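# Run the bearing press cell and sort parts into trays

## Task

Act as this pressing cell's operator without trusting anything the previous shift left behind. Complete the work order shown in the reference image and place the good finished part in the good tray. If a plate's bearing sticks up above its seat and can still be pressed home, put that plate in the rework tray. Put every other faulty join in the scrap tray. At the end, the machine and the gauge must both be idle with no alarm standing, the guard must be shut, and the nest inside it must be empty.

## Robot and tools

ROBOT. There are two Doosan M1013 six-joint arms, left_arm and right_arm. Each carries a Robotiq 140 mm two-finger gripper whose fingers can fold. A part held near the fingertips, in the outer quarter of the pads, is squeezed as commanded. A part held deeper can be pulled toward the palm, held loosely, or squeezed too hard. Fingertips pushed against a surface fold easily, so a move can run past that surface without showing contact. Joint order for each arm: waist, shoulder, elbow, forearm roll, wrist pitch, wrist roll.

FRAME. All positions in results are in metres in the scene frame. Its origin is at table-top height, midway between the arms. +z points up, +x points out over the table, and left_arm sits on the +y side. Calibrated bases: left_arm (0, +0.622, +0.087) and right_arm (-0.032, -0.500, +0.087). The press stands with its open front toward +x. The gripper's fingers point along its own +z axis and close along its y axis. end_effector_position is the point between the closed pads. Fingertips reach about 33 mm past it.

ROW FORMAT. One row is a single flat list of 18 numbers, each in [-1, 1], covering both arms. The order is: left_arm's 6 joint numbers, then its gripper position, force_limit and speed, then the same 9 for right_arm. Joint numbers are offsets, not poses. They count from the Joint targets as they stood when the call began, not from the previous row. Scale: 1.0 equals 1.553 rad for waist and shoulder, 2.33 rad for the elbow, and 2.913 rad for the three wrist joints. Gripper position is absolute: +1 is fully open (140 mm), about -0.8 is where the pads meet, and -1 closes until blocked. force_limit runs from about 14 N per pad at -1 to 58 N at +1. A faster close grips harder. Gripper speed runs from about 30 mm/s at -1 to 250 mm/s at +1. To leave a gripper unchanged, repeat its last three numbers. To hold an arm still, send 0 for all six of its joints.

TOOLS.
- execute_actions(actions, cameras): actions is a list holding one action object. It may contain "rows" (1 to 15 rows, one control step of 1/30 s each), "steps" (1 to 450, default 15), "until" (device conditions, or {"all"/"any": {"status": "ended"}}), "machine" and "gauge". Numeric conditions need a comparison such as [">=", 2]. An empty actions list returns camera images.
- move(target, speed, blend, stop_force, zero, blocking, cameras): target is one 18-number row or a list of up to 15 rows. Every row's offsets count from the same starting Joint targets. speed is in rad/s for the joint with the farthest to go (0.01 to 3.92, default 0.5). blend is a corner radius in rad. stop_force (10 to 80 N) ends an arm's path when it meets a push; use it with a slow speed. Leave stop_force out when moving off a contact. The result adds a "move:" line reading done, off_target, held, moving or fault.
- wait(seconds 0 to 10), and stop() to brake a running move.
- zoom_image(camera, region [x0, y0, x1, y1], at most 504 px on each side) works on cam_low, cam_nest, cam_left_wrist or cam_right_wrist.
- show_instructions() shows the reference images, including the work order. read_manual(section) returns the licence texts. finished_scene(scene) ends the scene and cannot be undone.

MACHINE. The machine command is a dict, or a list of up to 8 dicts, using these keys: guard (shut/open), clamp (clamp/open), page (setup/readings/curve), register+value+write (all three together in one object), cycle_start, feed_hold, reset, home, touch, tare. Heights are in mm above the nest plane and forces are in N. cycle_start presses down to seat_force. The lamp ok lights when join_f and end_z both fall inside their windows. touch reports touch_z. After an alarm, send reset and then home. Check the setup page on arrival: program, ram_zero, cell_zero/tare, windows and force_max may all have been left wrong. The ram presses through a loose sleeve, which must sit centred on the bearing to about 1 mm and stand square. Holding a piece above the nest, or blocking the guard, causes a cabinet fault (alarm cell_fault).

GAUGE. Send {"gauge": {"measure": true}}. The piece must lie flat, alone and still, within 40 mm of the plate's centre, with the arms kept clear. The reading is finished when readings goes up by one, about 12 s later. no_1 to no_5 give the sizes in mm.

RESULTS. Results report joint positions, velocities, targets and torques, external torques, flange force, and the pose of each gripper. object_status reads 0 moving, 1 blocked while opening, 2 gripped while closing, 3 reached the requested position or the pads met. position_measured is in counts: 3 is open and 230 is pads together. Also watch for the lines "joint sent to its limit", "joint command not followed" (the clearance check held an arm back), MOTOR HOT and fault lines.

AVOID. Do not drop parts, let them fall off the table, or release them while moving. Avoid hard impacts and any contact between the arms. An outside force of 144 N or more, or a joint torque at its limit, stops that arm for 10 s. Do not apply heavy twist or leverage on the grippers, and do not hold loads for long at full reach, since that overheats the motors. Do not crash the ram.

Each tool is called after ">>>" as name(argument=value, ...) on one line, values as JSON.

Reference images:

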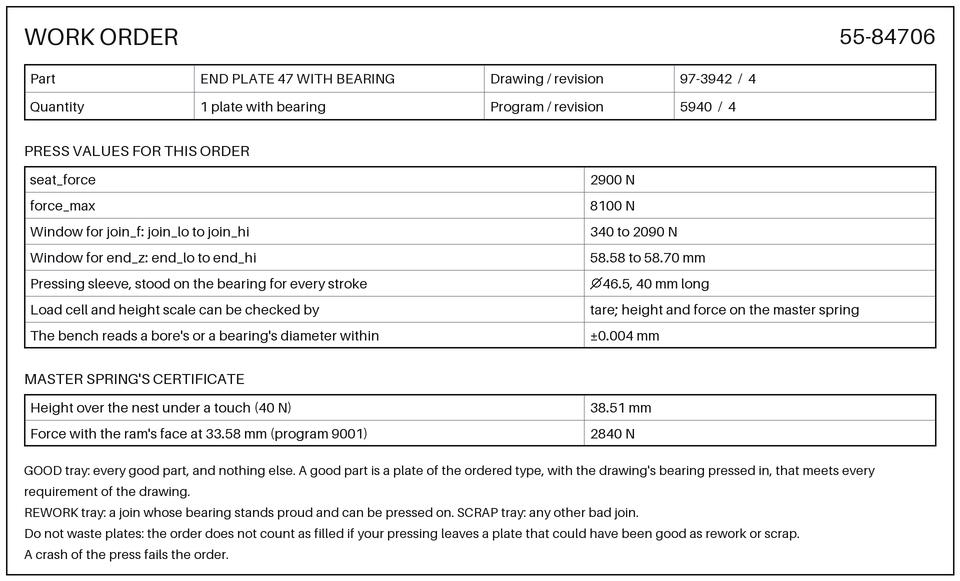

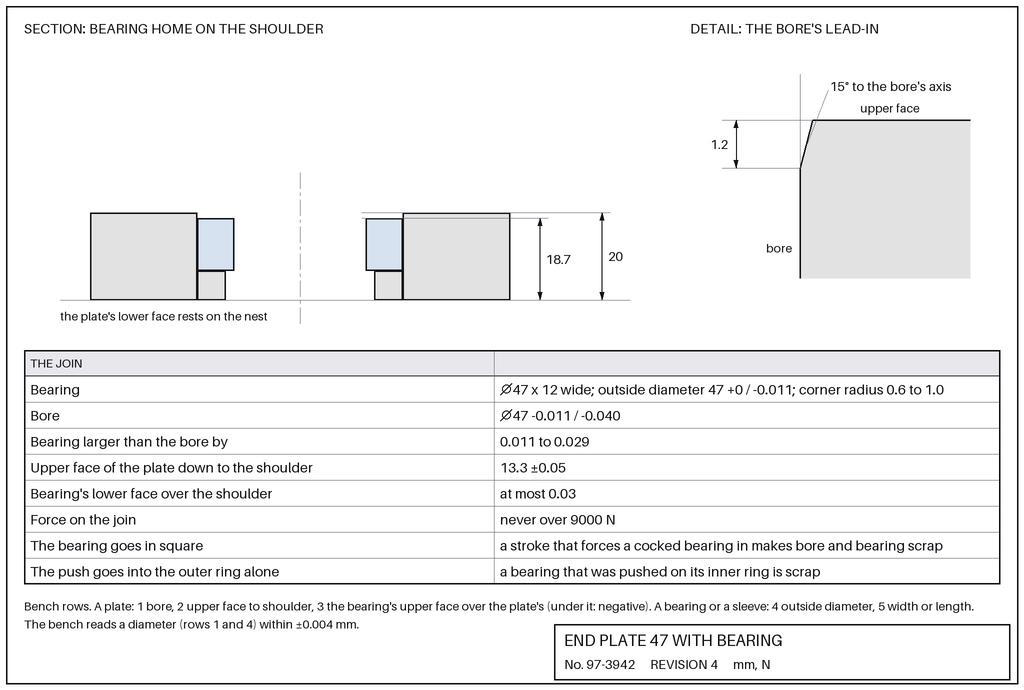

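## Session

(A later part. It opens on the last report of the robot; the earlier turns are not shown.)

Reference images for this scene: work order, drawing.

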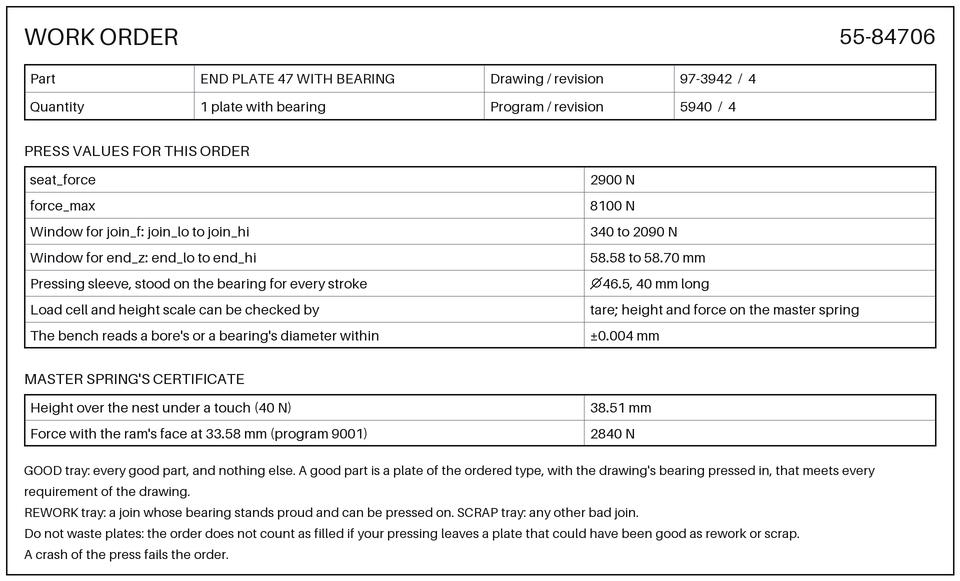

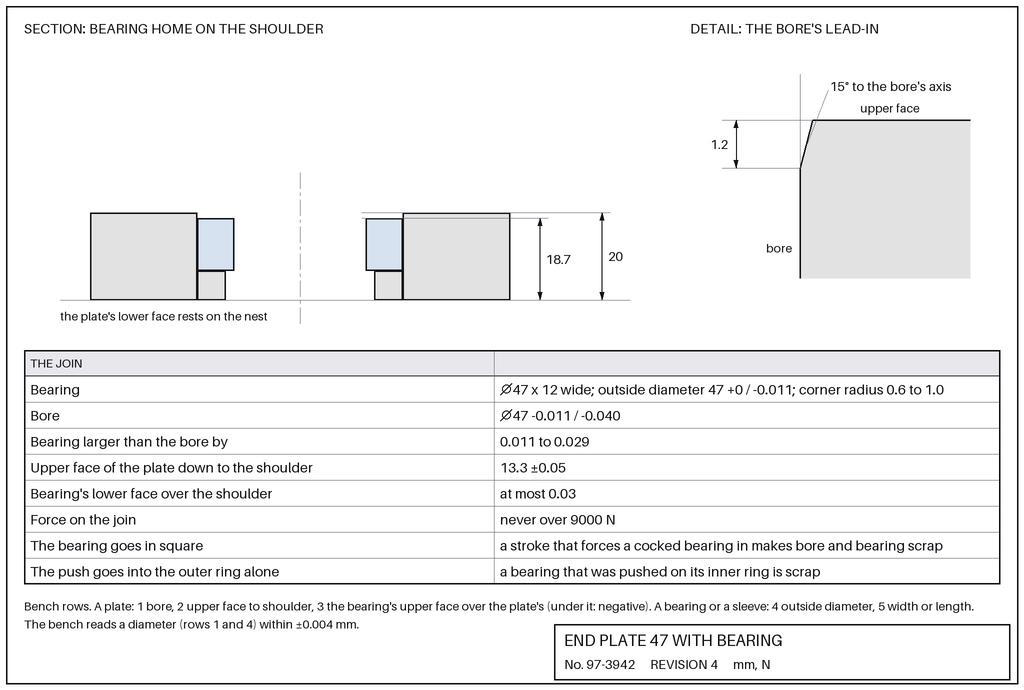

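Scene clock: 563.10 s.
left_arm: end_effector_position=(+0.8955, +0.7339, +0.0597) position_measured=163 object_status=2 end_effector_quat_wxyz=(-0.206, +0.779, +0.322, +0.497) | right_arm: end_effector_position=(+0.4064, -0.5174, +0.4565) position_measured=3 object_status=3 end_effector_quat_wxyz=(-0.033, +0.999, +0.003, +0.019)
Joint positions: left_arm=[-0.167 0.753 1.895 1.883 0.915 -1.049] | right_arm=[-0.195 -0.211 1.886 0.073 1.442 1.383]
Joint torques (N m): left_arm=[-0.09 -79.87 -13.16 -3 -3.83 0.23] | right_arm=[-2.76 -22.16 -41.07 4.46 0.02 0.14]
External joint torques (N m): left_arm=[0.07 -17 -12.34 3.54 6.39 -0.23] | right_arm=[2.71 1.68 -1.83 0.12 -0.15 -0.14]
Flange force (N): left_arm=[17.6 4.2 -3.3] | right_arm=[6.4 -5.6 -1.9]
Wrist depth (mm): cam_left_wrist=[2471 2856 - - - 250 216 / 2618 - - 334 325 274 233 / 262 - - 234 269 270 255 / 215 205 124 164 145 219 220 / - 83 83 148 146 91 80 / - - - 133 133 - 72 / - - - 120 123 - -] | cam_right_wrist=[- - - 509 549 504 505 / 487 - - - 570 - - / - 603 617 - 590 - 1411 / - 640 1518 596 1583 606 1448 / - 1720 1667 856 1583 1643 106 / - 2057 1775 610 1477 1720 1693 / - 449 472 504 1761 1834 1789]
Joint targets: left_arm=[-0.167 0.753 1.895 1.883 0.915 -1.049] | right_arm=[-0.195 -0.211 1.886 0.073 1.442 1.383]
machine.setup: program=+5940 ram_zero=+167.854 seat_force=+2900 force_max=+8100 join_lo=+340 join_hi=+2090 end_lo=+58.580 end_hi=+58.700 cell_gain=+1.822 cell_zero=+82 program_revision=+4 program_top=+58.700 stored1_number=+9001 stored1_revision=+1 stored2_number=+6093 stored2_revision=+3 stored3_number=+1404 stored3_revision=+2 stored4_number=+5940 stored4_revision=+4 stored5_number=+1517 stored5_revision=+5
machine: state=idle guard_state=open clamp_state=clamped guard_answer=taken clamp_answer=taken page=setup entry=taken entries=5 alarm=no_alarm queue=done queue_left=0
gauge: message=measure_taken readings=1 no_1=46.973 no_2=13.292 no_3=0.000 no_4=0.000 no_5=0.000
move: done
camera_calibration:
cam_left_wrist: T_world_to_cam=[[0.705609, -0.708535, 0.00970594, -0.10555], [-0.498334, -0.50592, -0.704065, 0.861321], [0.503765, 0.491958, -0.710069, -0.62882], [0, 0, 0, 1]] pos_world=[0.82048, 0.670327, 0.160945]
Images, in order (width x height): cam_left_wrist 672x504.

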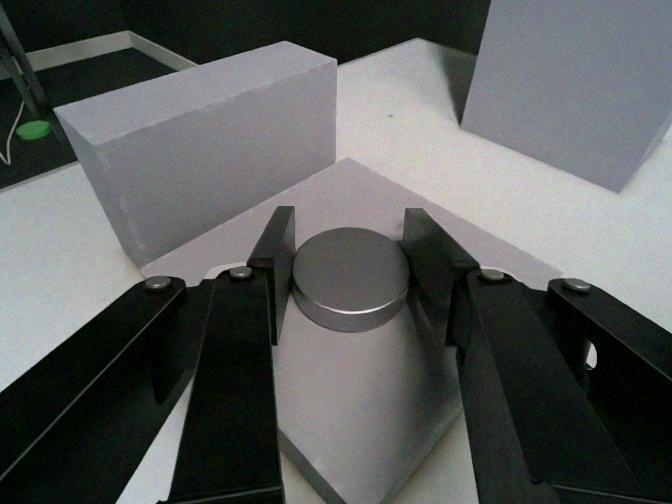

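>>> execute_actions(actions=[{"rows":[[0,0,0,0,0,0,0.0,0.2,-1,0,0,0,0,0,0,1,1,1]],"steps":50}])

>>> move(target=[[0.0,-0.04836,0.00133,-0.01877,-0.00735,0.0299,0.0,0.2,-1,0,0,0,0,0,0,1,1,1],[-0.17283,-0.13451,0.06996,-0.09619,0.04178,0.02763,0.0,0.2,-1,0,0,0,0,0,0,1,1,1]], speed=[0.13,0.4], cameras=[])

>>> execute_actions(actions=[{"gauge":{"measure":true},"steps":420,"until":{"gauge":{"readings":["=",2]}}}])

Scene clock: 579.80 s.
left_arm: end_effector_position=(+0.8955, +0.7339, +0.0598) position_measured=129 object_status=3 end_effector_quat_wxyz=(-0.206, +0.779, +0.322, +0.497) | right_arm: end_effector_position=(+0.4064, -0.5174, +0.4565) position_measured=3 object_status=3 end_effector_quat_wxyz=(-0.033, +0.999, +0.003, +0.019)
Joint positions: left_arm=[-0.167 0.753 1.895 1.883 0.915 -1.049] | right_arm=[-0.195 -0.211 1.886 0.073 1.442 1.383]
Joint torques (N m): left_arm=[2.29 -98.2 -26.42 0.66 2.48 -0.12] | right_arm=[-2.71 -22.42 -40.98 4.44 0.06 0.13]
External joint torques (N m): left_arm=[-2.24 1.07 0.97 -0.13 0.08 0.12] | right_arm=[2.67 1.86 -2.02 0.16 -0.19 -0.14]
Flange force (N): left_arm=[-2.5 1.2 -2.6] | right_arm=[7.0 -5.5 -2.0]
Wrist depth (mm): cam_left_wrist=[3187 2587 - 1496 1228 251 217 / - 168 - 330 324 273 236 / 259 - - 221 267 267 257 / 214 209 140 163 158 211 220 / - 89 148 148 148 85 82 / - - 136 132 133 - - / - - 139 121 134 - -] | cam_right_wrist=[473 482 553 538 534 - - / 488 578 - - 556 549 - / - 638 608 595 - - 1595 / - 124 1914 1038 1539 147 1402 / - 124 1458 - 1618 1595 106 / - - 2137 615 1733 1706 - / - 459 476 504 655 1789 1775]
Joint targets: left_arm=[-0.167 0.753 1.895 1.883 0.915 -1.049] | right_arm=[-0.195 -0.211 1.886 0.073 1.442 1.383]
machine.setup: program=+5940 ram_zero=+167.854 seat_force=+2900 force_max=+8100 join_lo=+340 join_hi=+2090 end_lo=+58.580 end_hi=+58.700 cell_gain=+1.822 cell_zero=+82 program_revision=+4 program_top=+58.700 stored1_number=+9001 stored1_revision=+1 stored2_number=+6093 stored2_revision=+3 stored3_number=+1404 stored3_revision=+2 stored4_number=+5940 stored4_revision=+4 stored5_number=+1517 stored5_revision=+5
machine: state=idle guard_state=open clamp_state=clamped guard_answer=taken clamp_answer=taken page=setup entry=taken entries=5 alarm=no_alarm queue=done queue_left=0
gauge: message=measure_taken readings=1 no_1=46.973 no_2=13.292 no_3=0.000 no_4=0.000 no_5=0.000

Scene clock: 581.87 s.
left_arm: end_effector_position=(+0.7722, +0.5927, +0.1503) position_measured=129 object_status=3 end_effector_quat_wxyz=(-0.206, +0.779, +0.323, +0.497) | right_arm: end_effector_position=(+0.4064, -0.5174, +0.4565) position_measured=3 object_status=3 end_effector_quat_wxyz=(-0.033, +0.999, +0.003, +0.019)
Joint positions: left_arm=[-0.435 0.544 2.058 1.603 1.037 -0.969] | right_arm=[-0.195 -0.211 1.886 0.073 1.442 1.383]
Joint torques (N m): left_arm=[1.14 -80.18 -27.06 1.66 2.37 -0.15] | right_arm=[-2.66 -22.17 -41.03 4.41 0.03 0.13]
External joint torques (N m): left_arm=[-0.94 -0.41 0.47 -0.31 0.06 0.15] | right_arm=[2.6 1.66 -1.91 0.18 -0.16 -0.13]
Flange force (N): left_arm=[0.1 -0.2 -2.6] | right_arm=[6.5 -5.3 -2.0]
Wrist depth (mm): cam_left_wrist=[2783 2856 - 1745 423 385 956 / 2290 2416 361 - 474 446 1013 / 1863 - 369 358 420 429 430 / - 356 140 327 165 342 354 / - 89 284 292 286 85 82 / - - 254 254 255 - - / - - 223 225 225 - -] | cam_right_wrist=[483 550 572 - - - - / 504 552 595 554 - 561 1550 / 534 585 601 - 593 - 1384 / - 125 651 671 636 147 593 / - 1680 1775 - 1693 1595 106 / - 1897 1706 615 1680 1693 - / - 457 478 506 1720 1850 -]
Joint targets: left_arm=[-0.435 0.544 2.058 1.603 1.037 -0.969] | right_arm=[-0.195 -0.211 1.886 0.073 1.442 1.383]
machine.setup: program=+5940 ram_zero=+167.854 seat_force=+2900 force_max=+8100 join_lo=+340 join_hi=+2090 end_lo=+58.580 end_hi=+58.700 cell_gain=+1.822 cell_zero=+82 program_revision=+4 program_top=+58.700 stored1_number=+9001 stored1_revision=+1 stored2_number=+6093 stored2_revision=+3 stored3_number=+1404 stored3_revision=+2 stored4_number=+5940 stored4_revision=+4 stored5_number=+1517 stored5_revision=+5
machine: state=idle guard_state=open clamp_state=clamped guard_answer=taken clamp_answer=taken page=setup entry=taken entries=5 alarm=no_alarm queue=done queue_left=0
gauge: message=measure_taken readings=1 no_1=46.973 no_2=13.292 no_3=0.000 no_4=0.000 no_5=0.000
move: done
No camera images: "cameras" was empty.

Scene clock: 594.07 s.
left_arm: end_effector_position=(+0.7721, +0.5926, +0.1504) position_measured=129 object_status=3 end_effector_quat_wxyz=(-0.205, +0.779, +0.323, +0.497) | right_arm: end_effector_position=(+0.4064, -0.5174, +0.4565) position_measured=3 object_status=3 end_effector_quat_wxyz=(-0.033, +0.999, +0.003, +0.019)
Joint positions: left_arm=[-0.435 0.544 2.058 1.603 1.037 -0.969] | right_arm=[-0.195 -0.211 1.886 0.073 1.442 1.383]
Joint torques (N m): left_arm=[2.36 -82.12 -27.34 1.52 2.29 -0.03] | right_arm=[-2.49 -22.03 -41.07 4.47 0.05 0.07]
External joint torques (N m): left_arm=[-2.3 1.36 0.76 -0.15 0.15 0.03] | right_arm=[2.46 1.51 -1.89 0.12 -0.18 -0.07]
Flange force (N): left_arm=[-3.5 1.2 -2.7] | right_arm=[6.2 -5.2 -2.0]
Wrist depth (mm): cam_left_wrist=[3141 3282 1691 1704 419 391 1083 / 2314 2527 - - 468 457 - / 1963 - 375 380 411 430 433 / 341 346 131 327 165 352 353 / - 89 282 294 298 85 82 / - - 254 254 249 - - / - - 224 225 223 - -] | cam_right_wrist=[- 564 - - - 518 511 / - 552 - - 596 563 - / - 651 - - 563 575 1420 / - 126 1680 - 1467 - 130 / - 1655 1720 - 1583 1630 106 / - 1914 1819 615 610 1667 1733 / - 458 468 499 1850 1789 1834]
Joint targets: left_arm=[-0.435 0.544 2.058 1.603 1.037 -0.969] | right_arm=[-0.195 -0.211 1.886 0.073 1.442 1.383]
Tool commands: left_gripper/position=+0.0 left_gripper/force_limit=+0.2 left_gripper/speed=-1.0 right_gripper/position=+1.0 right_gripper/force_limit=+1.0 right_gripper/speed=+1.0
machine.setup: program=+5940 ram_zero=+167.854 seat_force=+2900 force_max=+8100 join_lo=+340 join_hi=+2090 end_lo=+58.580 end_hi=+58.700 cell_gain=+1.822 cell_zero=+82 program_revision=+4 program_top=+58.700 stored1_number=+9001 stored1_revision=+1 stored2_number=+6093 stored2_revision=+3 stored3_number=+1404 stored3_revision=+2 stored4_number=+5940 stored4_revision=+4 stored5_number=+1517 stored5_revision=+5
machine: state=idle guard_state=open clamp_state=clamped guard_answer=taken clamp_answer=taken page=setup entry=taken entries=5 alarm=no_alarm queue=done queue_left=0
gauge: message=measure_taken readings=2 no_1=0.000 no_2=0.000 no_3=0.000 no_4=46.997 no_5=12.000

>>> move(target=[[0.17283,0.08615,-0.06863,0.07742,-0.04913,0.00227,0.0,0.2,-1,0,0,0,0,0,0,1,1,1],[0.17283,0.13451,-0.06996,0.09619,-0.04178,-0.02763,0.0,0.2,-1,0,0,0,0,0,0,1,1,1]], speed=[0.4,0.12], cameras=[])

>>> execute_actions(actions=[{"rows":[[0,0,0,0,0,0,-1,0.2,-1,0,0,0,0,0,0,1,1,1]],"steps":90}])

Scene clock: 618.97 s.
left_arm: end_effector_position=(+0.8956, +0.7339, +0.0599) position_measured=129 object_status=3 end_effector_quat_wxyz=(-0.206, +0.779, +0.322, +0.497) | right_arm: end_effector_position=(+0.4064, -0.5174, +0.4565) position_measured=3 object_status=3 end_effector_quat_wxyz=(-0.033, +0.999, +0.003, +0.019)
Joint positions: left_arm=[-0.167 0.753 1.895 1.883 0.915 -1.049] | right_arm=[-0.195 -0.211 1.886 0.073 1.442 1.383]
Joint torques (N m): left_arm=[1.85 -98.78 -26.45 0.54 2.44 0.02] | right_arm=[-2.34 -22.12 -40.96 4.41 0.09 0.15]
External joint torques (N m): left_arm=[-1.81 1.55 0.83 -0.01 0.13 -0.02] | right_arm=[2.29 1.59 -1.98 0.18 -0.21 -0.15]
Flange force (N): left_arm=[-3.2 1.1 -1.4] | right_arm=[6.3 -4.6 -2.1]
Wrist depth (mm): cam_left_wrist=[2618 2819 1691 - 447 252 215 / 2443 165 - 347 344 273 236 / 239 - - 220 267 267 257 / 213 209 131 163 158 189 220 / - 89 144 148 148 85 82 / - - 136 132 132 - - / - - 140 121 134 - -] | cam_right_wrist=[456 - - - - - - / 467 - - 550 536 560 - / 518 584 - - - - 1334 / - 146 1775 - 1965 632 603 / - 134 1693 - 1518 1583 106 / - - 1804 622 1643 1720 1693 / - 458 475 575 1850 1819 1775]
Joint targets: left_arm=[-0.167 0.753 1.895 1.883 0.915 -1.049] | right_arm=[-0.195 -0.211 1.886 0.073 1.442 1.383]
machine.setup: program=+5940 ram_zero=+167.854 seat_force=+2900 force_max=+8100 join_lo=+340 join_hi=+2090 end_lo=+58.580 end_hi=+58.700 cell_gain=+1.822 cell_zero=+82 program_revision=+4 program_top=+58.700 stored1_number=+9001 stored1_revision=+1 stored2_number=+6093 stored2_revision=+3 stored3_number=+1404 stored3_revision=+2 stored4_number=+5940 stored4_revision=+4 stored5_number=+1517 stored5_revision=+5
machine: state=idle guard_state=open clamp_state=clamped guard_answer=taken clamp_answer=taken page=setup entry=taken entries=5 alarm=no_alarm queue=done queue_left=0
gauge: message=measure_taken readings=2 no_1=0.000 no_2=0.000 no_3=0.000 no_4=46.997 no_5=12.000
move: done
No camera images: "cameras" was empty.

Scene clock: 622.17 s.
left_arm: end_effector_position=(+0.8955, +0.7339, +0.0599) position_measured=162 object_status=2 end_effector_quat_wxyz=(-0.206, +0.779, +0.322, +0.497) | right_arm: end_effector_position=(+0.4064, -0.5174, +0.4565) position_measured=3 object_status=3 end_effector_quat_wxyz=(-0.033, +0.999, +0.003, +0.019)
Joint positions: left_arm=[-0.167 0.753 1.895 1.883 0.915 -1.049] | right_arm=[-0.195 -0.211 1.886 0.073 1.442 1.383]
Joint torques (N m): left_arm=[7.22 -77.69 -13.85 -3.36 -2.87 0.29] | right_arm=[-2.64 -22.02 -41.1 4.43 0.04 0.12]
External joint torques (N m): left_arm=[-7.06 -19.23 -11.61 3.88 5.44 -0.3] | right_arm=[2.61 1.49 -1.89 0.17 -0.17 -0.13]
Flange force (N): left_arm=[16.6 6.6 -13.5] | right_arm=[6.2 -5.4 -2.0]
Wrist depth (mm): cam_left_wrist=[- 2339 - 1516 1249 250 216 / 2114 - - - 312 273 235 / 249 - - 222 266 268 255 / 214 199 125 165 144 220 220 / - 83 83 148 148 91 79 / - - - 133 133 - 71 / - - - 120 123 - 68] | cam_right_wrist=[- - 550 - - - 524 / - - 585 - - - 1216 / - - 608 - - 567 576 / - 125 645 606 1667 147 596 / - 1680 1693 - 1693 1583 106 / - 1965 1834 600 596 1693 1693 / - 457 484 503 1804 1747 -]
Joint targets: left_arm=[-0.167 0.753 1.895 1.883 0.915 -1.049] | right_arm=[-0.195 -0.211 1.886 0.073 1.442 1.383]
machine.setup: program=+5940 ram_zero=+167.854 seat_force=+2900 force_max=+8100 join_lo=+340 join_hi=+2090 end_lo=+58.580 end_hi=+58.700 cell_gain=+1.822 cell_zero=+82 program_revision=+4 program_top=+58.700 stored1_number=+9001 stored1_revision=+1 stored2_number=+6093 stored2_revision=+3 stored3_number=+1404 stored3_revision=+2 stored4_number=+5940 stored4_revision=+4 stored5_number=+1517 stored5_revision=+5
machine: state=idle guard_state=open clamp_state=clamped guard_answer=taken clamp_answer=taken page=setup entry=taken entries=5 alarm=no_alarm queue=done queue_left=0
gauge: message=measure_taken readings=2 no_1=0.000 no_2=0.000 no_3=0.000 no_4=46.997 no_5=12.000

>>> move(target=[[0,-0.04836,0.00133,-0.01877,-0.00735,0.0299,-1,0.2,-1,0,0,0,0,0,0,1,1,1],[-0.1481,-0.33934,0.15751,0.17199,-0.11534,-0.01476,-1,0.2,-1,0,0,0,0,0,0,1,1,1],[0.01964,-0.249,0.05592,0.99794,0.07951,-0.46395,-1,0.2,-1,0,0,0,0,0,0,1,1,1],[-0.12531,-0.15564,0.04258,0.96014,0.02709,-0.42434,-1,0.2,-1,0,0,0,0,0,0,1,1,1]], speed=[0.13,0.5,0.8,0.35], blend=[0.005,0.03,0.03,0], cameras=["cam_nest"])

Scene clock: 641.77 s.
left_arm: end_effector_position=(+0.6006, +0.1097, +0.1906) position_measured=162 object_status=2 end_effector_quat_wxyz=(+0.380, +0.596, -0.596, +0.380) | right_arm: end_effector_position=(+0.4064, -0.5174, +0.4565) position_measured=3 object_status=3 end_effector_quat_wxyz=(-0.033, +0.999, +0.003, +0.019)
Joint positions: left_arm=[-0.361 0.511 1.994 4.68 0.994 -2.285] | right_arm=[-0.195 -0.211 1.886 0.073 1.442 1.383]
Joint torques (N m): left_arm=[4.08 -73.87 -23.91 -1.84 2.12 -0.16] | right_arm=[-2.59 -22.23 -40.89 4.41 0.06 0.11]
External joint torques (N m): left_arm=[-3.97 -0.47 0.82 0.13 0.11 0.16] | right_arm=[2.56 1.72 -2.05 0.18 -0.18 -0.11]
Flange force (N): left_arm=[2.2 4.4 4.2] | right_arm=[6.7 -5.3 -2.1]
Wrist depth (mm): cam_left_wrist=[- - 2499 2893 - 264 203 / 580 - 382 398 389 282 202 / 484 301 315 263 323 300 202 / 269 258 140 164 144 263 201 / - 83 83 159 149 91 79 / - - - 191 192 - 71 / - - - 169 170 - 68] | cam_right_wrist=[471 - - - - - - / - 587 - 598 - 556 554 / - - - - - 588 1295 / - 124 1733 - 1467 147 1429 / - 1680 1680 - 1583 1607 106 / - 1775 1789 603 1655 1693 1643 / - 455 471 508 1775 1804 1720]
Joint targets: left_arm=[-0.361 0.511 1.994 4.680 0.994 -2.285] | right_arm=[-0.195 -0.211 1.886 0.073 1.442 1.383]
machine.setup: program=+5940 ram_zero=+167.854 seat_force=+2900 force_max=+8100 join_lo=+340 join_hi=+2090 end_lo=+58.580 end_hi=+58.700 cell_gain=+1.822 cell_zero=+82 program_revision=+4 program_top=+58.700 stored1_number=+9001 stored1_revision=+1 stored2_number=+6093 stored2_revision=+3 stored3_number=+1404 stored3_revision=+2 stored4_number=+5940 stored4_revision=+4 stored5_number=+1517 stored5_revision=+5
machine: state=idle guard_state=open clamp_state=clamped guard_answer=taken clamp_answer=taken page=setup entry=taken entries=5 alarm=no_alarm queue=done queue_left=0
gauge: message=measure_taken readings=2 no_1=0.000 no_2=0.000 no_3=0.000 no_4=46.997 no_5=12.000
move: done
Images, in order (width x height): cam_nest 672x504.

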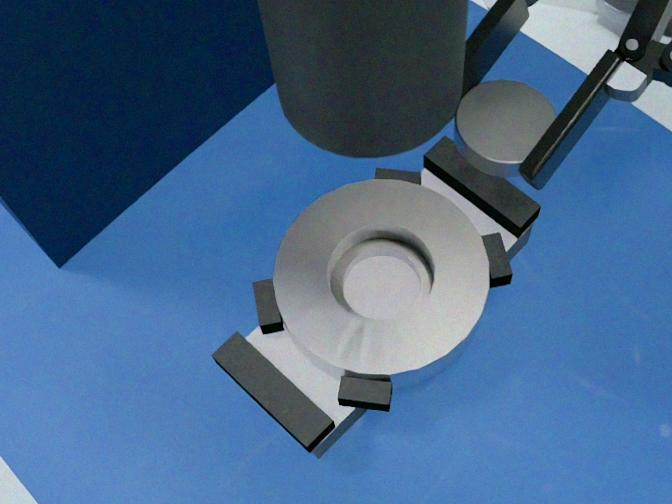

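>>> zoom_image(camera="cam_nest", region=[440, 65, 580, 195])

Scaled by 3.600 from the camera's 672x504 image, which has a finer 960x720 frame.

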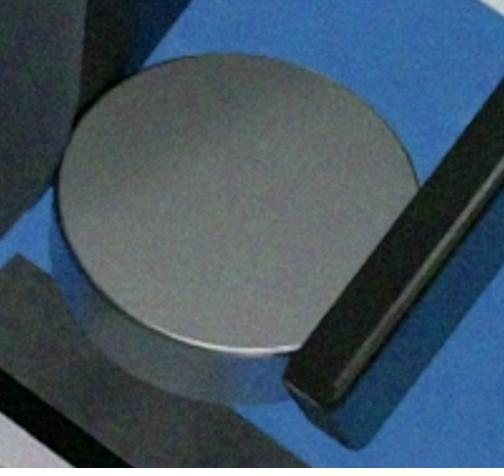

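>>> move(target=[[-0.06542,0.006,-0.02609,-0.01603,-0.02238,-0.02005,-1,0.2,-1,0,0,0,0,0,0,1,1,1],[-0.06826,0.02486,-0.02421,-0.02582,-0.02221,-0.00563,-1,0.2,-1,0,0,0,0,0,0,1,1,1]], speed=[0.15,0.06], blend=[0.005,0], cameras=["cam_nest"])

>>> zoom_image(camera="cam_nest", region=[311, 195, 451, 325])

Scene clock: 667.73 s.
left_arm: end_effector_position=(+0.6000, +0.0336, +0.1844) position_measured=162 object_status=2 end_effector_quat_wxyz=(+0.380, +0.596, -0.596, +0.380) | right_arm: end_effector_position=(+0.4064, -0.5174, +0.4565) position_measured=3 object_status=3 end_effector_quat_wxyz=(-0.033, +0.999, +0.003, +0.019)
Joint positions: left_arm=[-0.467 0.55 1.938 4.605 0.929 -2.302] | right_arm=[-0.195 -0.211 1.886 0.073 1.442 1.383]
Joint torques (N m): left_arm=[1.81 -82.03 -25.26 -1.91 2.2 -0.7] | right_arm=[-2.47 -22.26 -41.08 4.43 0.05 0.13]
External joint torques (N m): left_arm=[-1.61 3.44 1.32 0.06 -0.01 0.7] | right_arm=[2.44 1.74 -1.81 0.16 -0.18 -0.13]
Flange force (N): left_arm=[-4.9 1.1 4.7] | right_arm=[6.4 -5.0 -1.8]
Wrist depth (mm): cam_left_wrist=[- - 2932 2932 2971 3926 184 / - - - 647 656 3383 192 / 451 306 305 310 311 302 202 / - 249 140 165 144 257 201 / - 83 83 154 152 91 79 / - - - 152 152 - 71 / - - - 135 - - 68] | cam_right_wrist=[- - 549 - - 538 515 / - - 576 552 - 539 569 / - 598 - 603 629 576 1350 / - 125 - 684 1834 147 600 / - 1720 1706 847 1618 1607 106 / - 1834 1897 606 1693 1706 1643 / - 458 463 496 629 1775 -]
Joint targets: left_arm=[-0.467 0.550 1.938 4.605 0.929 -2.302] | right_arm=[-0.195 -0.211 1.886 0.073 1.442 1.383]
machine.setup: program=+5940 ram_zero=+167.854 seat_force=+2900 force_max=+8100 join_lo=+340 join_hi=+2090 end_lo=+58.580 end_hi=+58.700 cell_gain=+1.822 cell_zero=+82 program_revision=+4 program_top=+58.700 stored1_number=+9001 stored1_revision=+1 stored2_number=+6093 stored2_revision=+3 stored3_number=+1404 stored3_revision=+2 stored4_number=+5940 stored4_revision=+4 stored5_number=+1517 stored5_revision=+5
machine: state=idle guard_state=open clamp_state=clamped guard_answer=taken clamp_answer=taken page=setup entry=taken entries=5 alarm=no_alarm queue=done queue_left=0
gauge: message=measure_taken readings=2 no_1=0.000 no_2=0.000 no_3=0.000 no_4=46.997 no_5=12.000
move: done
Images, in order (width x height): cam_nest 672x504.

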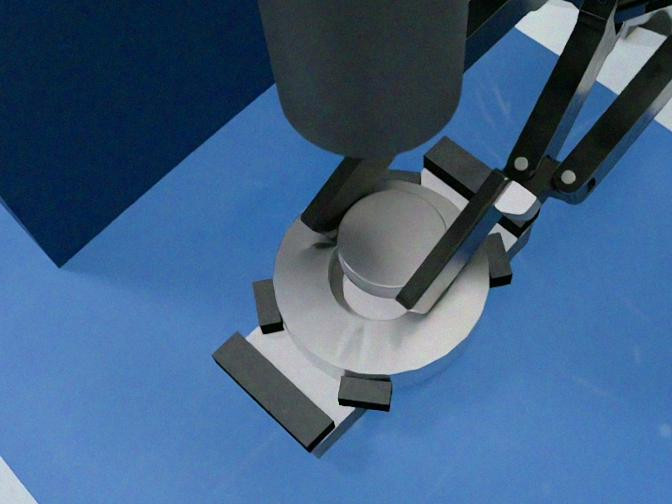

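Scaled by 3.600 from the camera's 672x504 image, which has a finer 960x720 frame.

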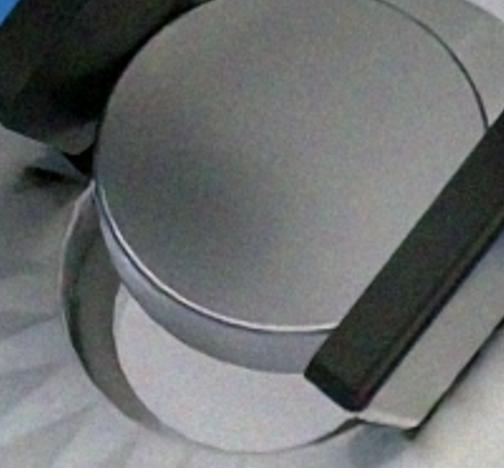

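>>> move(target=[-0.00715,0.00222,-0.00294,-0.00237,-0.00247,-0.00113,-1,0.2,-1,0,0,0,0,0,0,1,1,1], speed=0.02, cameras=["cam_nest"])

>>> zoom_image(camera="cam_nest", region=[311, 195, 451, 335])

Scene clock: 691.87 s.
left_arm: end_effector_position=(+0.5997, +0.0254, +0.1844) position_measured=162 object_status=2 end_effector_quat_wxyz=(+0.380, +0.596, -0.596, +0.380) | right_arm: end_effector_position=(+0.4064, -0.5174, +0.4565) position_measured=3 object_status=3 end_effector_quat_wxyz=(-0.033, +0.999, +0.003, +0.019)
Joint positions: left_arm=[-0.478 0.553 1.931 4.598 0.922 -2.305] | right_arm=[-0.195 -0.211 1.886 0.073 1.442 1.383]
Joint torques (N m): left_arm=[1.34 -80.79 -25.37 -1.81 2.15 -0.17] | right_arm=[-2.71 -22.16 -40.94 4.39 0.02 0.11]
External joint torques (N m): left_arm=[-1.14 1.67 1.3 -0.07 0.04 0.17] | right_arm=[2.68 1.68 -1.91 0.19 -0.14 -0.11]
Flange force (N): left_arm=[-2.3 1.9 2.2] | right_arm=[6.5 -5.6 -2.0]
Wrist depth (mm): cam_left_wrist=[- 2527 3187 - 2649 2819 184 / - - 623 - - 3141 192 / - 305 307 299 300 314 201 / - 249 140 165 144 256 200 / - 83 - 154 152 91 79 / - - - 147 147 - 71 / - - - 132 - - 68] | cam_right_wrist=[- 557 - 536 533 - - / 500 576 - - 573 - - / 549 615 624 603 - 588 592 / - 125 1561 - 617 608 - / - 1693 1720 887 1572 1607 106 / - 1850 1467 600 1439 1733 1693 / - 456 459 505 667 1804 -]
Joint targets: left_arm=[-0.478 0.553 1.931 4.598 0.922 -2.305] | right_arm=[-0.195 -0.211 1.886 0.073 1.442 1.383]
machine.setup: program=+5940 ram_zero=+167.854 seat_force=+2900 force_max=+8100 join_lo=+340 join_hi=+2090 end_lo=+58.580 end_hi=+58.700 cell_gain=+1.822 cell_zero=+82 program_revision=+4 program_top=+58.700 stored1_number=+9001 stored1_revision=+1 stored2_number=+6093 stored2_revision=+3 stored3_number=+1404 stored3_revision=+2 stored4_number=+5940 stored4_revision=+4 stored5_number=+1517 stored5_revision=+5
machine: state=idle guard_state=open clamp_state=clamped guard_answer=taken clamp_answer=taken page=setup entry=taken entries=5 alarm=no_alarm queue=done queue_left=0
gauge: message=measure_taken readings=2 no_1=0.000 no_2=0.000 no_3=0.000 no_4=46.997 no_5=12.000
move: done
Images, in order (width x height): cam_nest 672x504.

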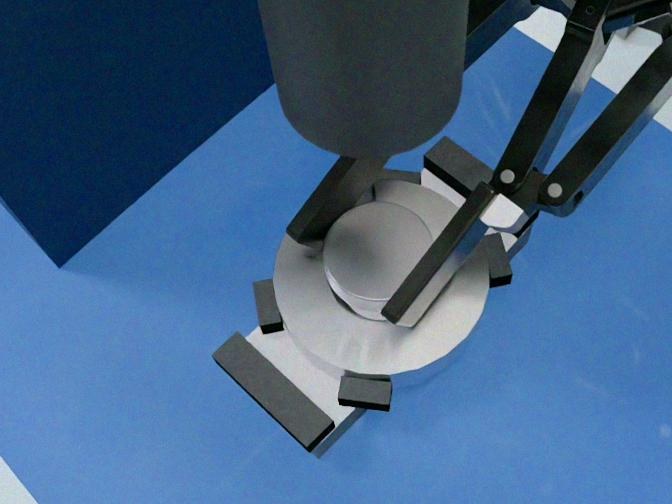

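Scaled by 3.600 from the camera's 672x504 image, which has a finer 960x720 frame.

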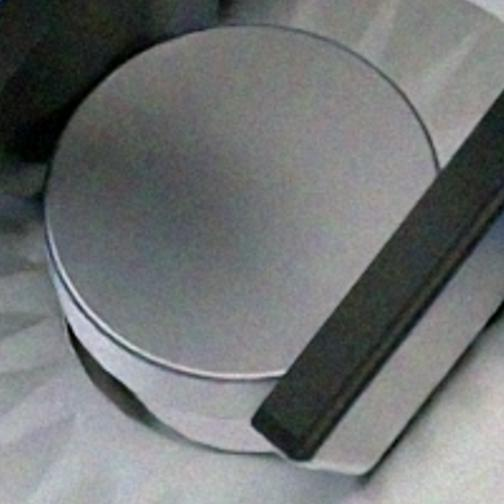

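>>> move(target=[[0.00072,-0.00022,0.00029,0.00024,0.00025,0.00011,-1,0.2,-1,0,0,0,0,0,0,1,1,1],[0.00072,0.01169,0.00226,-0.00611,0.00025,0.01024,-1,0.2,-1,0,0,0,0,0,0,1,1,1]], speed=[0.02,0.012], stop_force=12, cameras=["cam_nest"])

>>> zoom_image(camera="cam_nest", region=[311, 205, 451, 335])

Scene clock: 715.20 s.
left_arm: end_effector_position=(+0.6000, +0.0264, +0.1748) position_measured=162 object_status=2 end_effector_quat_wxyz=(+0.379, +0.597, -0.596, +0.380) | right_arm: end_effector_position=(+0.4064, -0.5174, +0.4565) position_measured=3 object_status=3 end_effector_quat_wxyz=(-0.033, +0.999, +0.003, +0.019)
Joint positions: left_arm=[-0.477 0.566 1.934 4.586 0.923 -2.285] | right_arm=[-0.195 -0.211 1.886 0.073 1.442 1.383]
Joint torques (N m): left_arm=[-0.38 -71.14 -21.58 -0.95 -0.73 -0.23] | right_arm=[-2.62 -22.24 -41.06 4.46 0.06 0.08]
External joint torques (N m): left_arm=[0.36 -8.37 -1.97 -0.92 2.97 0.23] | right_arm=[2.6 1.73 -1.91 0.14 -0.19 -0.08]
Flange force (N): left_arm=[7.1 4.4 -8.1] | right_arm=[6.6 -5.5 -1.9]
Wrist depth (mm): cam_left_wrist=[- 909 - 2681 4311 4678 3282 / - - - 567 - - 193 / 465 287 290 225 294 298 202 / 233 244 124 164 144 243 200 / - 83 83 147 147 91 79 / - - - 141 141 - 71 / - - - 124 124 - 68] | cam_right_wrist=[- - 548 - 533 - - / - 592 - - - - - / 518 613 624 603 - - 1429 / 673 125 1508 634 1572 147 130 / - 115 1720 792 1583 1618 106 / - 1819 - 625 1775 1733 - / - 459 476 561 1789 1789 -]
Joint targets: left_arm=[-0.477 0.566 1.934 4.586 0.923 -2.285] | right_arm=[-0.195 -0.211 1.886 0.073 1.442 1.383]
machine.setup: program=+5940 ram_zero=+167.854 seat_force=+2900 force_max=+8100 join_lo=+340 join_hi=+2090 end_lo=+58.580 end_hi=+58.700 cell_gain=+1.822 cell_zero=+82 program_revision=+4 program_top=+58.700 stored1_number=+9001 stored1_revision=+1 stored2_number=+6093 stored2_revision=+3 stored3_number=+1404 stored3_revision=+2 stored4_number=+5940 stored4_revision=+4 stored5_number=+1517 stored5_revision=+5
machine: state=idle guard_state=open clamp_state=clamped guard_answer=taken clamp_answer=taken page=setup entry=taken entries=5 alarm=no_alarm queue=done queue_left=0
gauge: message=measure_taken readings=2 no_1=0.000 no_2=0.000 no_3=0.000 no_4=46.997 no_5=12.000
move: contact (left_arm); path passed 1 of 2 targets
Images, in order (width x height): cam_nest 672x504.

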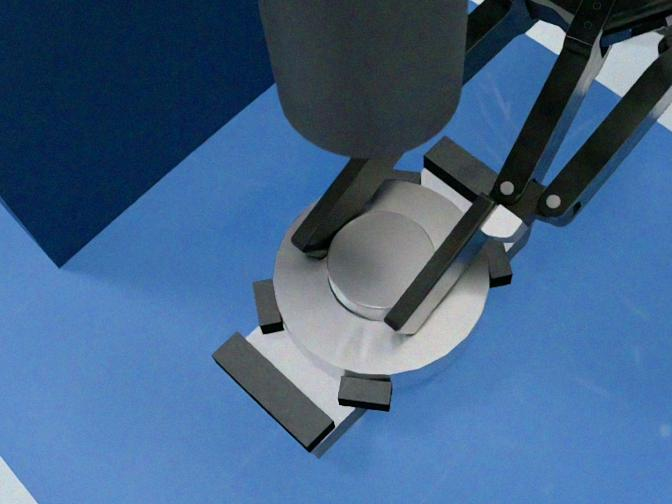

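Scaled by 3.600 from the camera's 672x504 image, which has a finer 960x720 frame.

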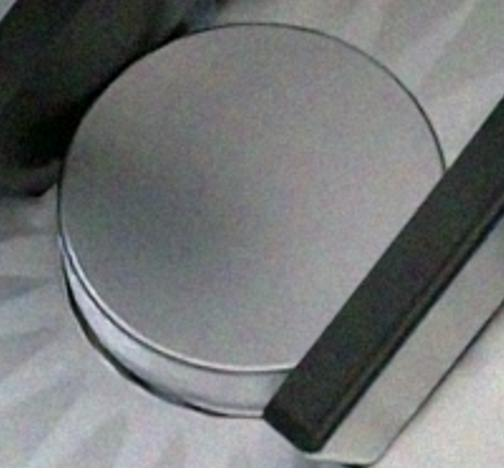

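>>> move(target=[0.0,0.00102,0.00017,-0.00056,0.0,0.00088,-1,0.2,-1,0,0,0,0,0,0,1,1,1], speed=0.012, cameras=[])

>>> execute_actions(actions=[{"rows":[[0,0,0,0,0,0,0.0,0.2,-1,0,0,0,0,0,0,1,1,1]],"steps":50}], cameras=["cam_nest"])

>>> zoom_image(camera="cam_nest", region=[311, 205, 451, 335])

Scene clock: 737.83 s.
left_arm: end_effector_position=(+0.6000, +0.0264, +0.1738) position_measured=162 object_status=2 end_effector_quat_wxyz=(+0.379, +0.597, -0.596, +0.380) | right_arm: end_effector_position=(+0.4064, -0.5174, +0.4565) position_measured=3 object_status=3 end_effector_quat_wxyz=(-0.033, +0.999, +0.003, +0.019)
Joint positions: left_arm=[-0.477 0.567 1.935 4.584 0.923 -2.282] | right_arm=[-0.195 -0.211 1.886 0.073 1.442 1.383]
Joint torques (N m): left_arm=[-7.44 -40.43 -11.59 2.95 -9.01 -0.23] | right_arm=[-2.53 -22.14 -40.95 4.44 0.03 0.17]
External joint torques (N m): left_arm=[7.48 -39.03 -11.91 -4.83 11.25 0.23] | right_arm=[2.47 1.63 -2 0.15 -0.15 -0.17]
Flange force (N): left_arm=[34.2 11.7 -40.7] | right_arm=[6.4 -5.0 -2.2]
Wrist depth (mm): cam_left_wrist=[- - - 2971 3233 3097 186 / - 547 - - - 651 193 / 442 285 290 291 297 299 201 / - 242 124 164 144 243 202 / - 83 83 148 145 91 79 / - - - 140 141 - 71 / - - - 123 124 - 68] | cam_right_wrist=[475 567 - - - - - / 492 570 - 578 - - 1272 / - - - 601 605 - 581 / - 126 1448 644 1393 148 131 / - 1655 1655 - 1572 1572 106 / - 1819 - 613 1643 1607 1680 / - 456 477 500 1819 1747 1761]
Joint targets: left_arm=[-0.477 0.567 1.935 4.584 0.923 -2.282] | right_arm=[-0.195 -0.211 1.886 0.073 1.442 1.383]
machine.setup: program=+5940 ram_zero=+167.854 seat_force=+2900 force_max=+8100 join_lo=+340 join_hi=+2090 end_lo=+58.580 end_hi=+58.700 cell_gain=+1.822 cell_zero=+82 program_revision=+4 program_top=+58.700 stored1_number=+9001 stored1_revision=+1 stored2_number=+6093 stored2_revision=+3 stored3_number=+1404 stored3_revision=+2 stored4_number=+5940 stored4_revision=+4 stored5_number=+1517 stored5_revision=+5
machine: state=idle guard_state=open clamp_state=clamped guard_answer=taken clamp_answer=taken page=setup entry=taken entries=5 alarm=no_alarm queue=done queue_left=0
gauge: message=measure_taken readings=2 no_1=0.000 no_2=0.000 no_3=0.000 no_4=46.997 no_5=12.000
move: done
No camera images: "cameras" was empty.

Scene clock: 739.70 s.
left_arm: end_effector_position=(+0.6000, +0.0265, +0.1736) position_measured=129 object_status=3 end_effector_quat_wxyz=(+0.379, +0.597, -0.596, +0.380) | right_arm: end_effector_position=(+0.4064, -0.5174, +0.4565) position_measured=3 object_status=3 end_effector_quat_wxyz=(-0.033, +0.999, +0.003, +0.019)
Joint positions: left_arm=[-0.477 0.567 1.935 4.584 0.923 -2.282] | right_arm=[-0.195 -0.211 1.886 0.073 1.442 1.383]
Joint torques (N m): left_arm=[5.6 -70.28 -17.17 0.47 -2.02 -0.14] | right_arm=[-2.74 -22.37 -41.04 4.44 0.07 0.16]
External joint torques (N m): left_arm=[-5.56 -9.29 -6.16 -2.34 4.25 0.14] | right_arm=[2.69 1.8 -1.98 0.16 -0.2 -0.16]
Flange force (N): left_arm=[12.3 3.2 1.9] | right_arm=[6.8 -5.4 -2.0]
Wrist depth (mm): cam_left_wrist=[- - - 842 849 2971 184 / - - - - - - 192 / - 270 289 290 293 296 210 / - 234 139 169 160 241 201 / - 90 145 145 148 85 91 / - - 142 139 143 - - / - - 125 122 126 - -] | cam_right_wrist=[469 563 553 553 554 508 511 / 511 572 572 570 - - 541 / - - 569 - - - 1376 / - 125 1775 1084 1342 600 1411 / - 1643 1680 843 1655 1595 106 / - - 1865 613 1630 1680 1761 / - 459 473 500 603 1850 -]
Joint targets: left_arm=[-0.477 0.567 1.935 4.584 0.923 -2.282] | right_arm=[-0.195 -0.211 1.886 0.073 1.442 1.383]
machine.setup: program=+5940 ram_zero=+167.854 seat_force=+2900 force_max=+8100 join_lo=+340 join_hi=+2090 end_lo=+58.580 end_hi=+58.700 cell_gain=+1.822 cell_zero=+82 program_revision=+4 program_top=+58.700 stored1_number=+9001 stored1_revision=+1 stored2_number=+6093 stored2_revision=+3 stored3_number=+1404 stored3_revision=+2 stored4_number=+5940 stored4_revision=+4 stored5_number=+1517 stored5_revision=+5
machine: state=idle guard_state=open clamp_state=clamped guard_answer=taken clamp_answer=taken page=setup entry=taken entries=5 alarm=no_alarm queue=done queue_left=0
gauge: message=measure_taken readings=2 no_1=0.000 no_2=0.000 no_3=0.000 no_4=46.997 no_5=12.000
Images, in order (width x height): cam_nest 672x504.

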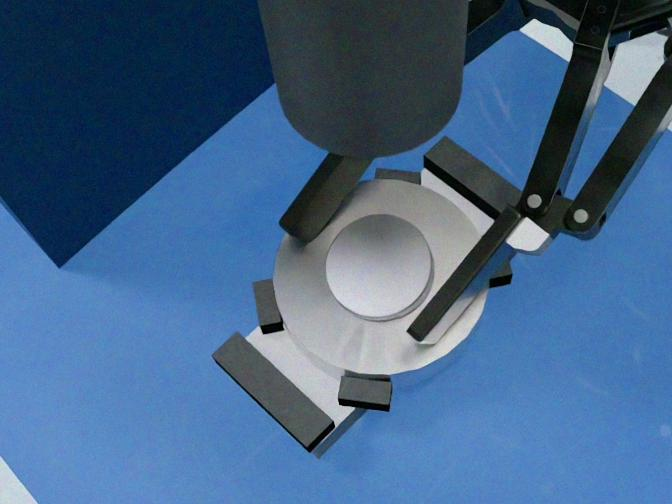

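Scaled by 3.600 from the camera's 672x504 image, which has a finer 960x720 frame.

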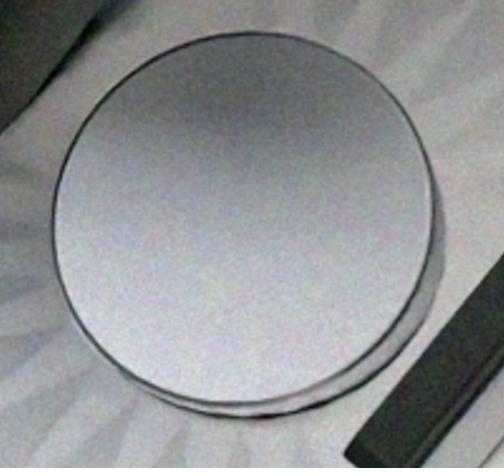

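>>> move(target=[[0,-0.02292,-0.00382,0.01222,0,-0.01974,0.0,0.2,-1,0,0,0,0,0,0,1,1,1],[0.02638,-0.03915,0.01082,0.02125,0.0081,-0.01631,-1,0.2,-1,0,0,0,0,0,0,1,1,1],[0.02638,-0.03028,0.01198,0.01727,0.00851,-0.00945,-1,0.2,-1,0,0,0,0,0,0,1,1,1]], speed=[0.06,0.06,0.03], cameras=["cam_nest"])

>>> zoom_image(camera="cam_nest", region=[311, 185, 451, 325])

Scene clock: 767.57 s.
left_arm: end_effector_position=(+0.5960, +0.0586, +0.1954) position_measured=232 object_status=3 end_effector_quat_wxyz=(+0.380, +0.596, -0.597, +0.380) | right_arm: end_effector_position=(+0.4064, -0.5174, +0.4565) position_measured=3 object_status=3 end_effector_quat_wxyz=(-0.033, +0.999, +0.003, +0.019)
Joint positions: left_arm=[-0.436 0.52 1.963 4.635 0.948 -2.31] | right_arm=[-0.195 -0.211 1.886 0.073 1.442 1.383]
Joint torques (N m): left_arm=[2.04 -77.99 -25.19 -1.69 2.07 0.06] | right_arm=[-2.88 -22.14 -40.89 4.45 0.04 0.12]
External joint torques (N m): left_arm=[-1.97 2.16 1.18 -0.13 0.12 -0.06] | right_arm=[2.83 1.63 -2.06 0.14 -0.16 -0.12]
Flange force (N): left_arm=[-1.9 1.5 3.9] | right_arm=[6.7 -5.9 -2.2]
Wrist depth (mm): cam_left_wrist=[833 - 2339 3054 - - 187 / - - - - 674 259 195 / 470 322 325 327 330 291 196 / 250 264 256 117 261 263 196 / 228 230 81 84 91 85 186 / - - - 62 - 69 - / - 59 - - - - -] | cam_right_wrist=[490 - - 536 560 524 491 / 493 - - 560 572 - 552 / - - 610 603 - 613 1420 / - 126 1693 632 1595 - 1367 / - 1733 1630 891 1607 1550 106 / - 1897 1789 596 1643 1747 1693 / - 457 469 499 1850 1747 -]
Joint targets: left_arm=[-0.436 0.520 1.963 4.635 0.948 -2.310] | right_arm=[-0.195 -0.211 1.886 0.073 1.442 1.383]
machine.setup: program=+5940 ram_zero=+167.854 seat_force=+2900 force_max=+8100 join_lo=+340 join_hi=+2090 end_lo=+58.580 end_hi=+58.700 cell_gain=+1.822 cell_zero=+82 program_revision=+4 program_top=+58.700 stored1_number=+9001 stored1_revision=+1 stored2_number=+6093 stored2_revision=+3 stored3_number=+1404 stored3_revision=+2 stored4_number=+5940 stored4_revision=+4 stored5_number=+1517 stored5_revision=+5
machine: state=idle guard_state=open clamp_state=clamped guard_answer=taken clamp_answer=taken page=setup entry=taken entries=5 alarm=no_alarm queue=done queue_left=0
gauge: message=measure_taken readings=2 no_1=0.000 no_2=0.000 no_3=0.000 no_4=46.997 no_5=12.000
move: done
Images, in order (width x height): cam_nest 672x504.

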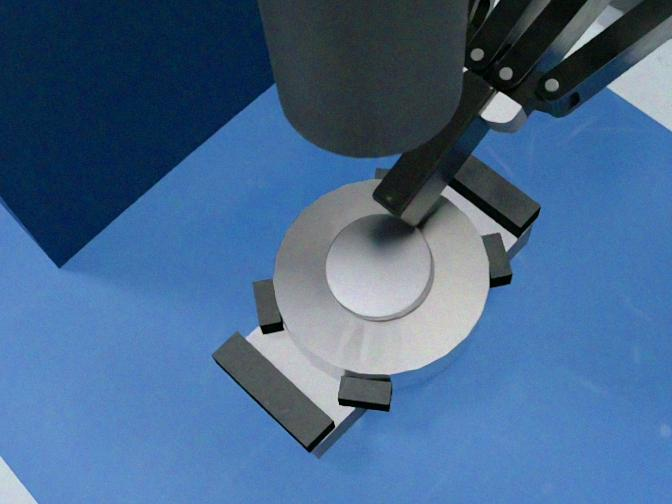

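Scaled by 3.600 from the camera's 672x504 image, which has a finer 960x720 frame.

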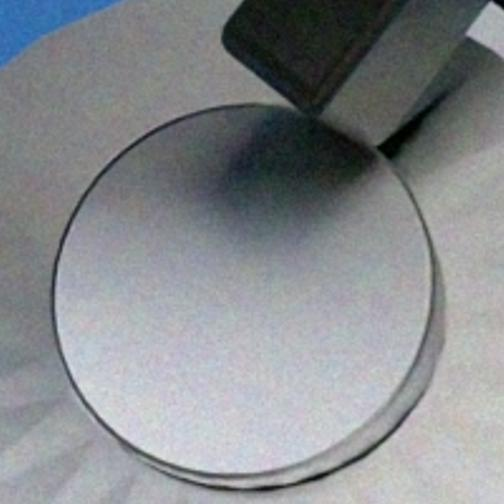

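>>> move(target=[0,0.01281,0.00167,-0.00577,0.00062,0.00996,-1,0.2,-1,0,0,0,0,0,0,1,1,1], speed=0.008, stop_force=40, cameras=["cam_nest"])

>>> zoom_image(camera="cam_nest", region=[311, 185, 451, 325])

speed must be a number from 0.01 to 3.92 (rad/s); nothing of the call was run

Scaled by 3.600 from the camera's 672x504 image, which has a finer 960x720 frame.

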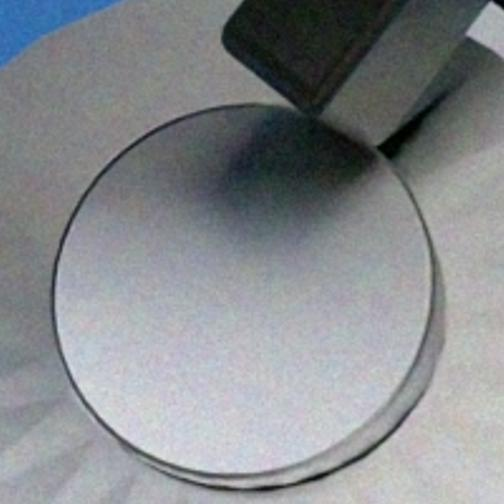

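>>> move(target=[0,0.01281,0.00167,-0.00577,0.00062,0.00996,-1,0.2,-1,0,0,0,0,0,0,1,1,1], speed=0.01, stop_force=35, cameras=["cam_nest"])

>>> zoom_image(camera="cam_nest", region=[311, 185, 451, 325])

Scene clock: 786.23 s.
left_arm: end_effector_position=(+0.5961, +0.0585, +0.1830) position_measured=232 object_status=3 end_effector_quat_wxyz=(+0.380, +0.596, -0.597, +0.380) | right_arm: end_effector_position=(+0.4064, -0.5174, +0.4565) position_measured=3 object_status=3 end_effector_quat_wxyz=(-0.033, +0.999, +0.003, +0.019)
Joint positions: left_arm=[-0.436 0.537 1.966 4.62 0.949 -2.284] | right_arm=[-0.195 -0.211 1.886 0.073 1.442 1.383]
Joint torques (N m): left_arm=[-3.31 -47.09 -10.46 3.56 -7.03 -0.12] | right_arm=[-2.91 -22.41 -41.02 4.43 0.1 0.12]
External joint torques (N m): left_arm=[3.31 -29.54 -12.75 -5.37 9.27 0.12] | right_arm=[2.85 1.86 -2 0.17 -0.23 -0.12]
Flange force (N): left_arm=[29.2 5.9 -24.4] | right_arm=[7.0 -5.9 -1.9]
Wrist depth (mm): cam_left_wrist=[- 836 3233 869 969 - 188 / - - - 668 670 606 187 / 441 301 302 250 312 289 196 / - 246 207 125 245 256 195 / 209 217 81 84 91 91 186 / - - - 62 - 69 - / - 59 - - - - -] | cam_right_wrist=[- - 566 - - - - / 491 - 581 579 564 553 - / 524 - - 608 606 588 1429 / - 124 1528 - 1618 605 1477 / - 1720 1458 - 1630 1539 106 / - 1720 - 611 - 1643 - / - 442 487 523 1775 1881 1789]
Joint targets: left_arm=[-0.436 0.537 1.966 4.620 0.949 -2.284] | right_arm=[-0.195 -0.211 1.886 0.073 1.442 1.383]
machine.setup: program=+5940 ram_zero=+167.854 seat_force=+2900 force_max=+8100 join_lo=+340 join_hi=+2090 end_lo=+58.580 end_hi=+58.700 cell_gain=+1.822 cell_zero=+82 program_revision=+4 program_top=+58.700 stored1_number=+9001 stored1_revision=+1 stored2_number=+6093 stored2_revision=+3 stored3_number=+1404 stored3_revision=+2 stored4_number=+5940 stored4_revision=+4 stored5_number=+1517 stored5_revision=+5
machine: state=idle guard_state=open clamp_state=clamped guard_answer=taken clamp_answer=taken page=setup entry=taken entries=5 alarm=no_alarm queue=done queue_left=0
gauge: message=measure_taken readings=2 no_1=0.000 no_2=0.000 no_3=0.000 no_4=46.997 no_5=12.000
move: contact (left_arm)
Images, in order (width x height): cam_nest 672x504.

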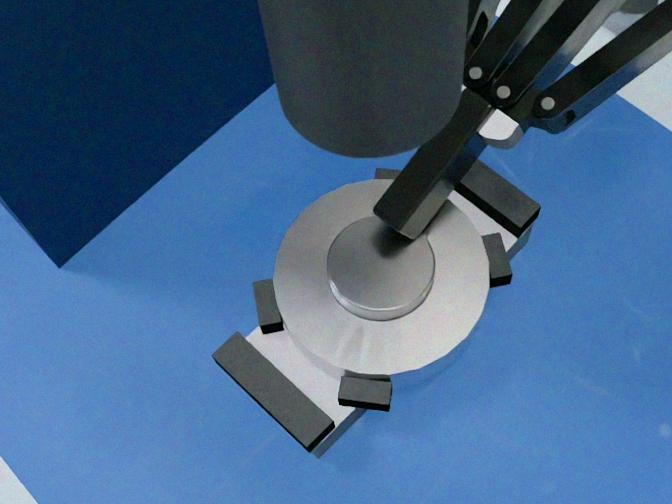

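Scaled by 3.600 from the camera's 672x504 image, which has a finer 960x720 frame.

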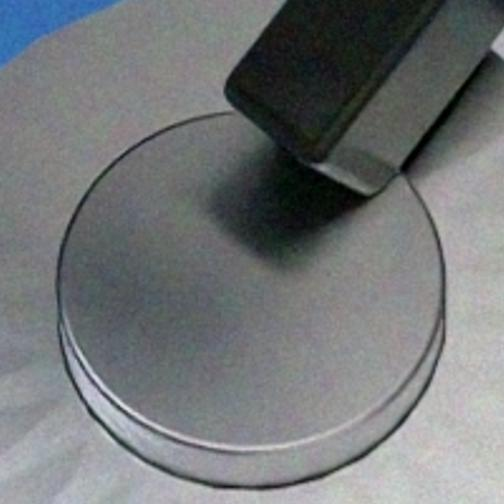

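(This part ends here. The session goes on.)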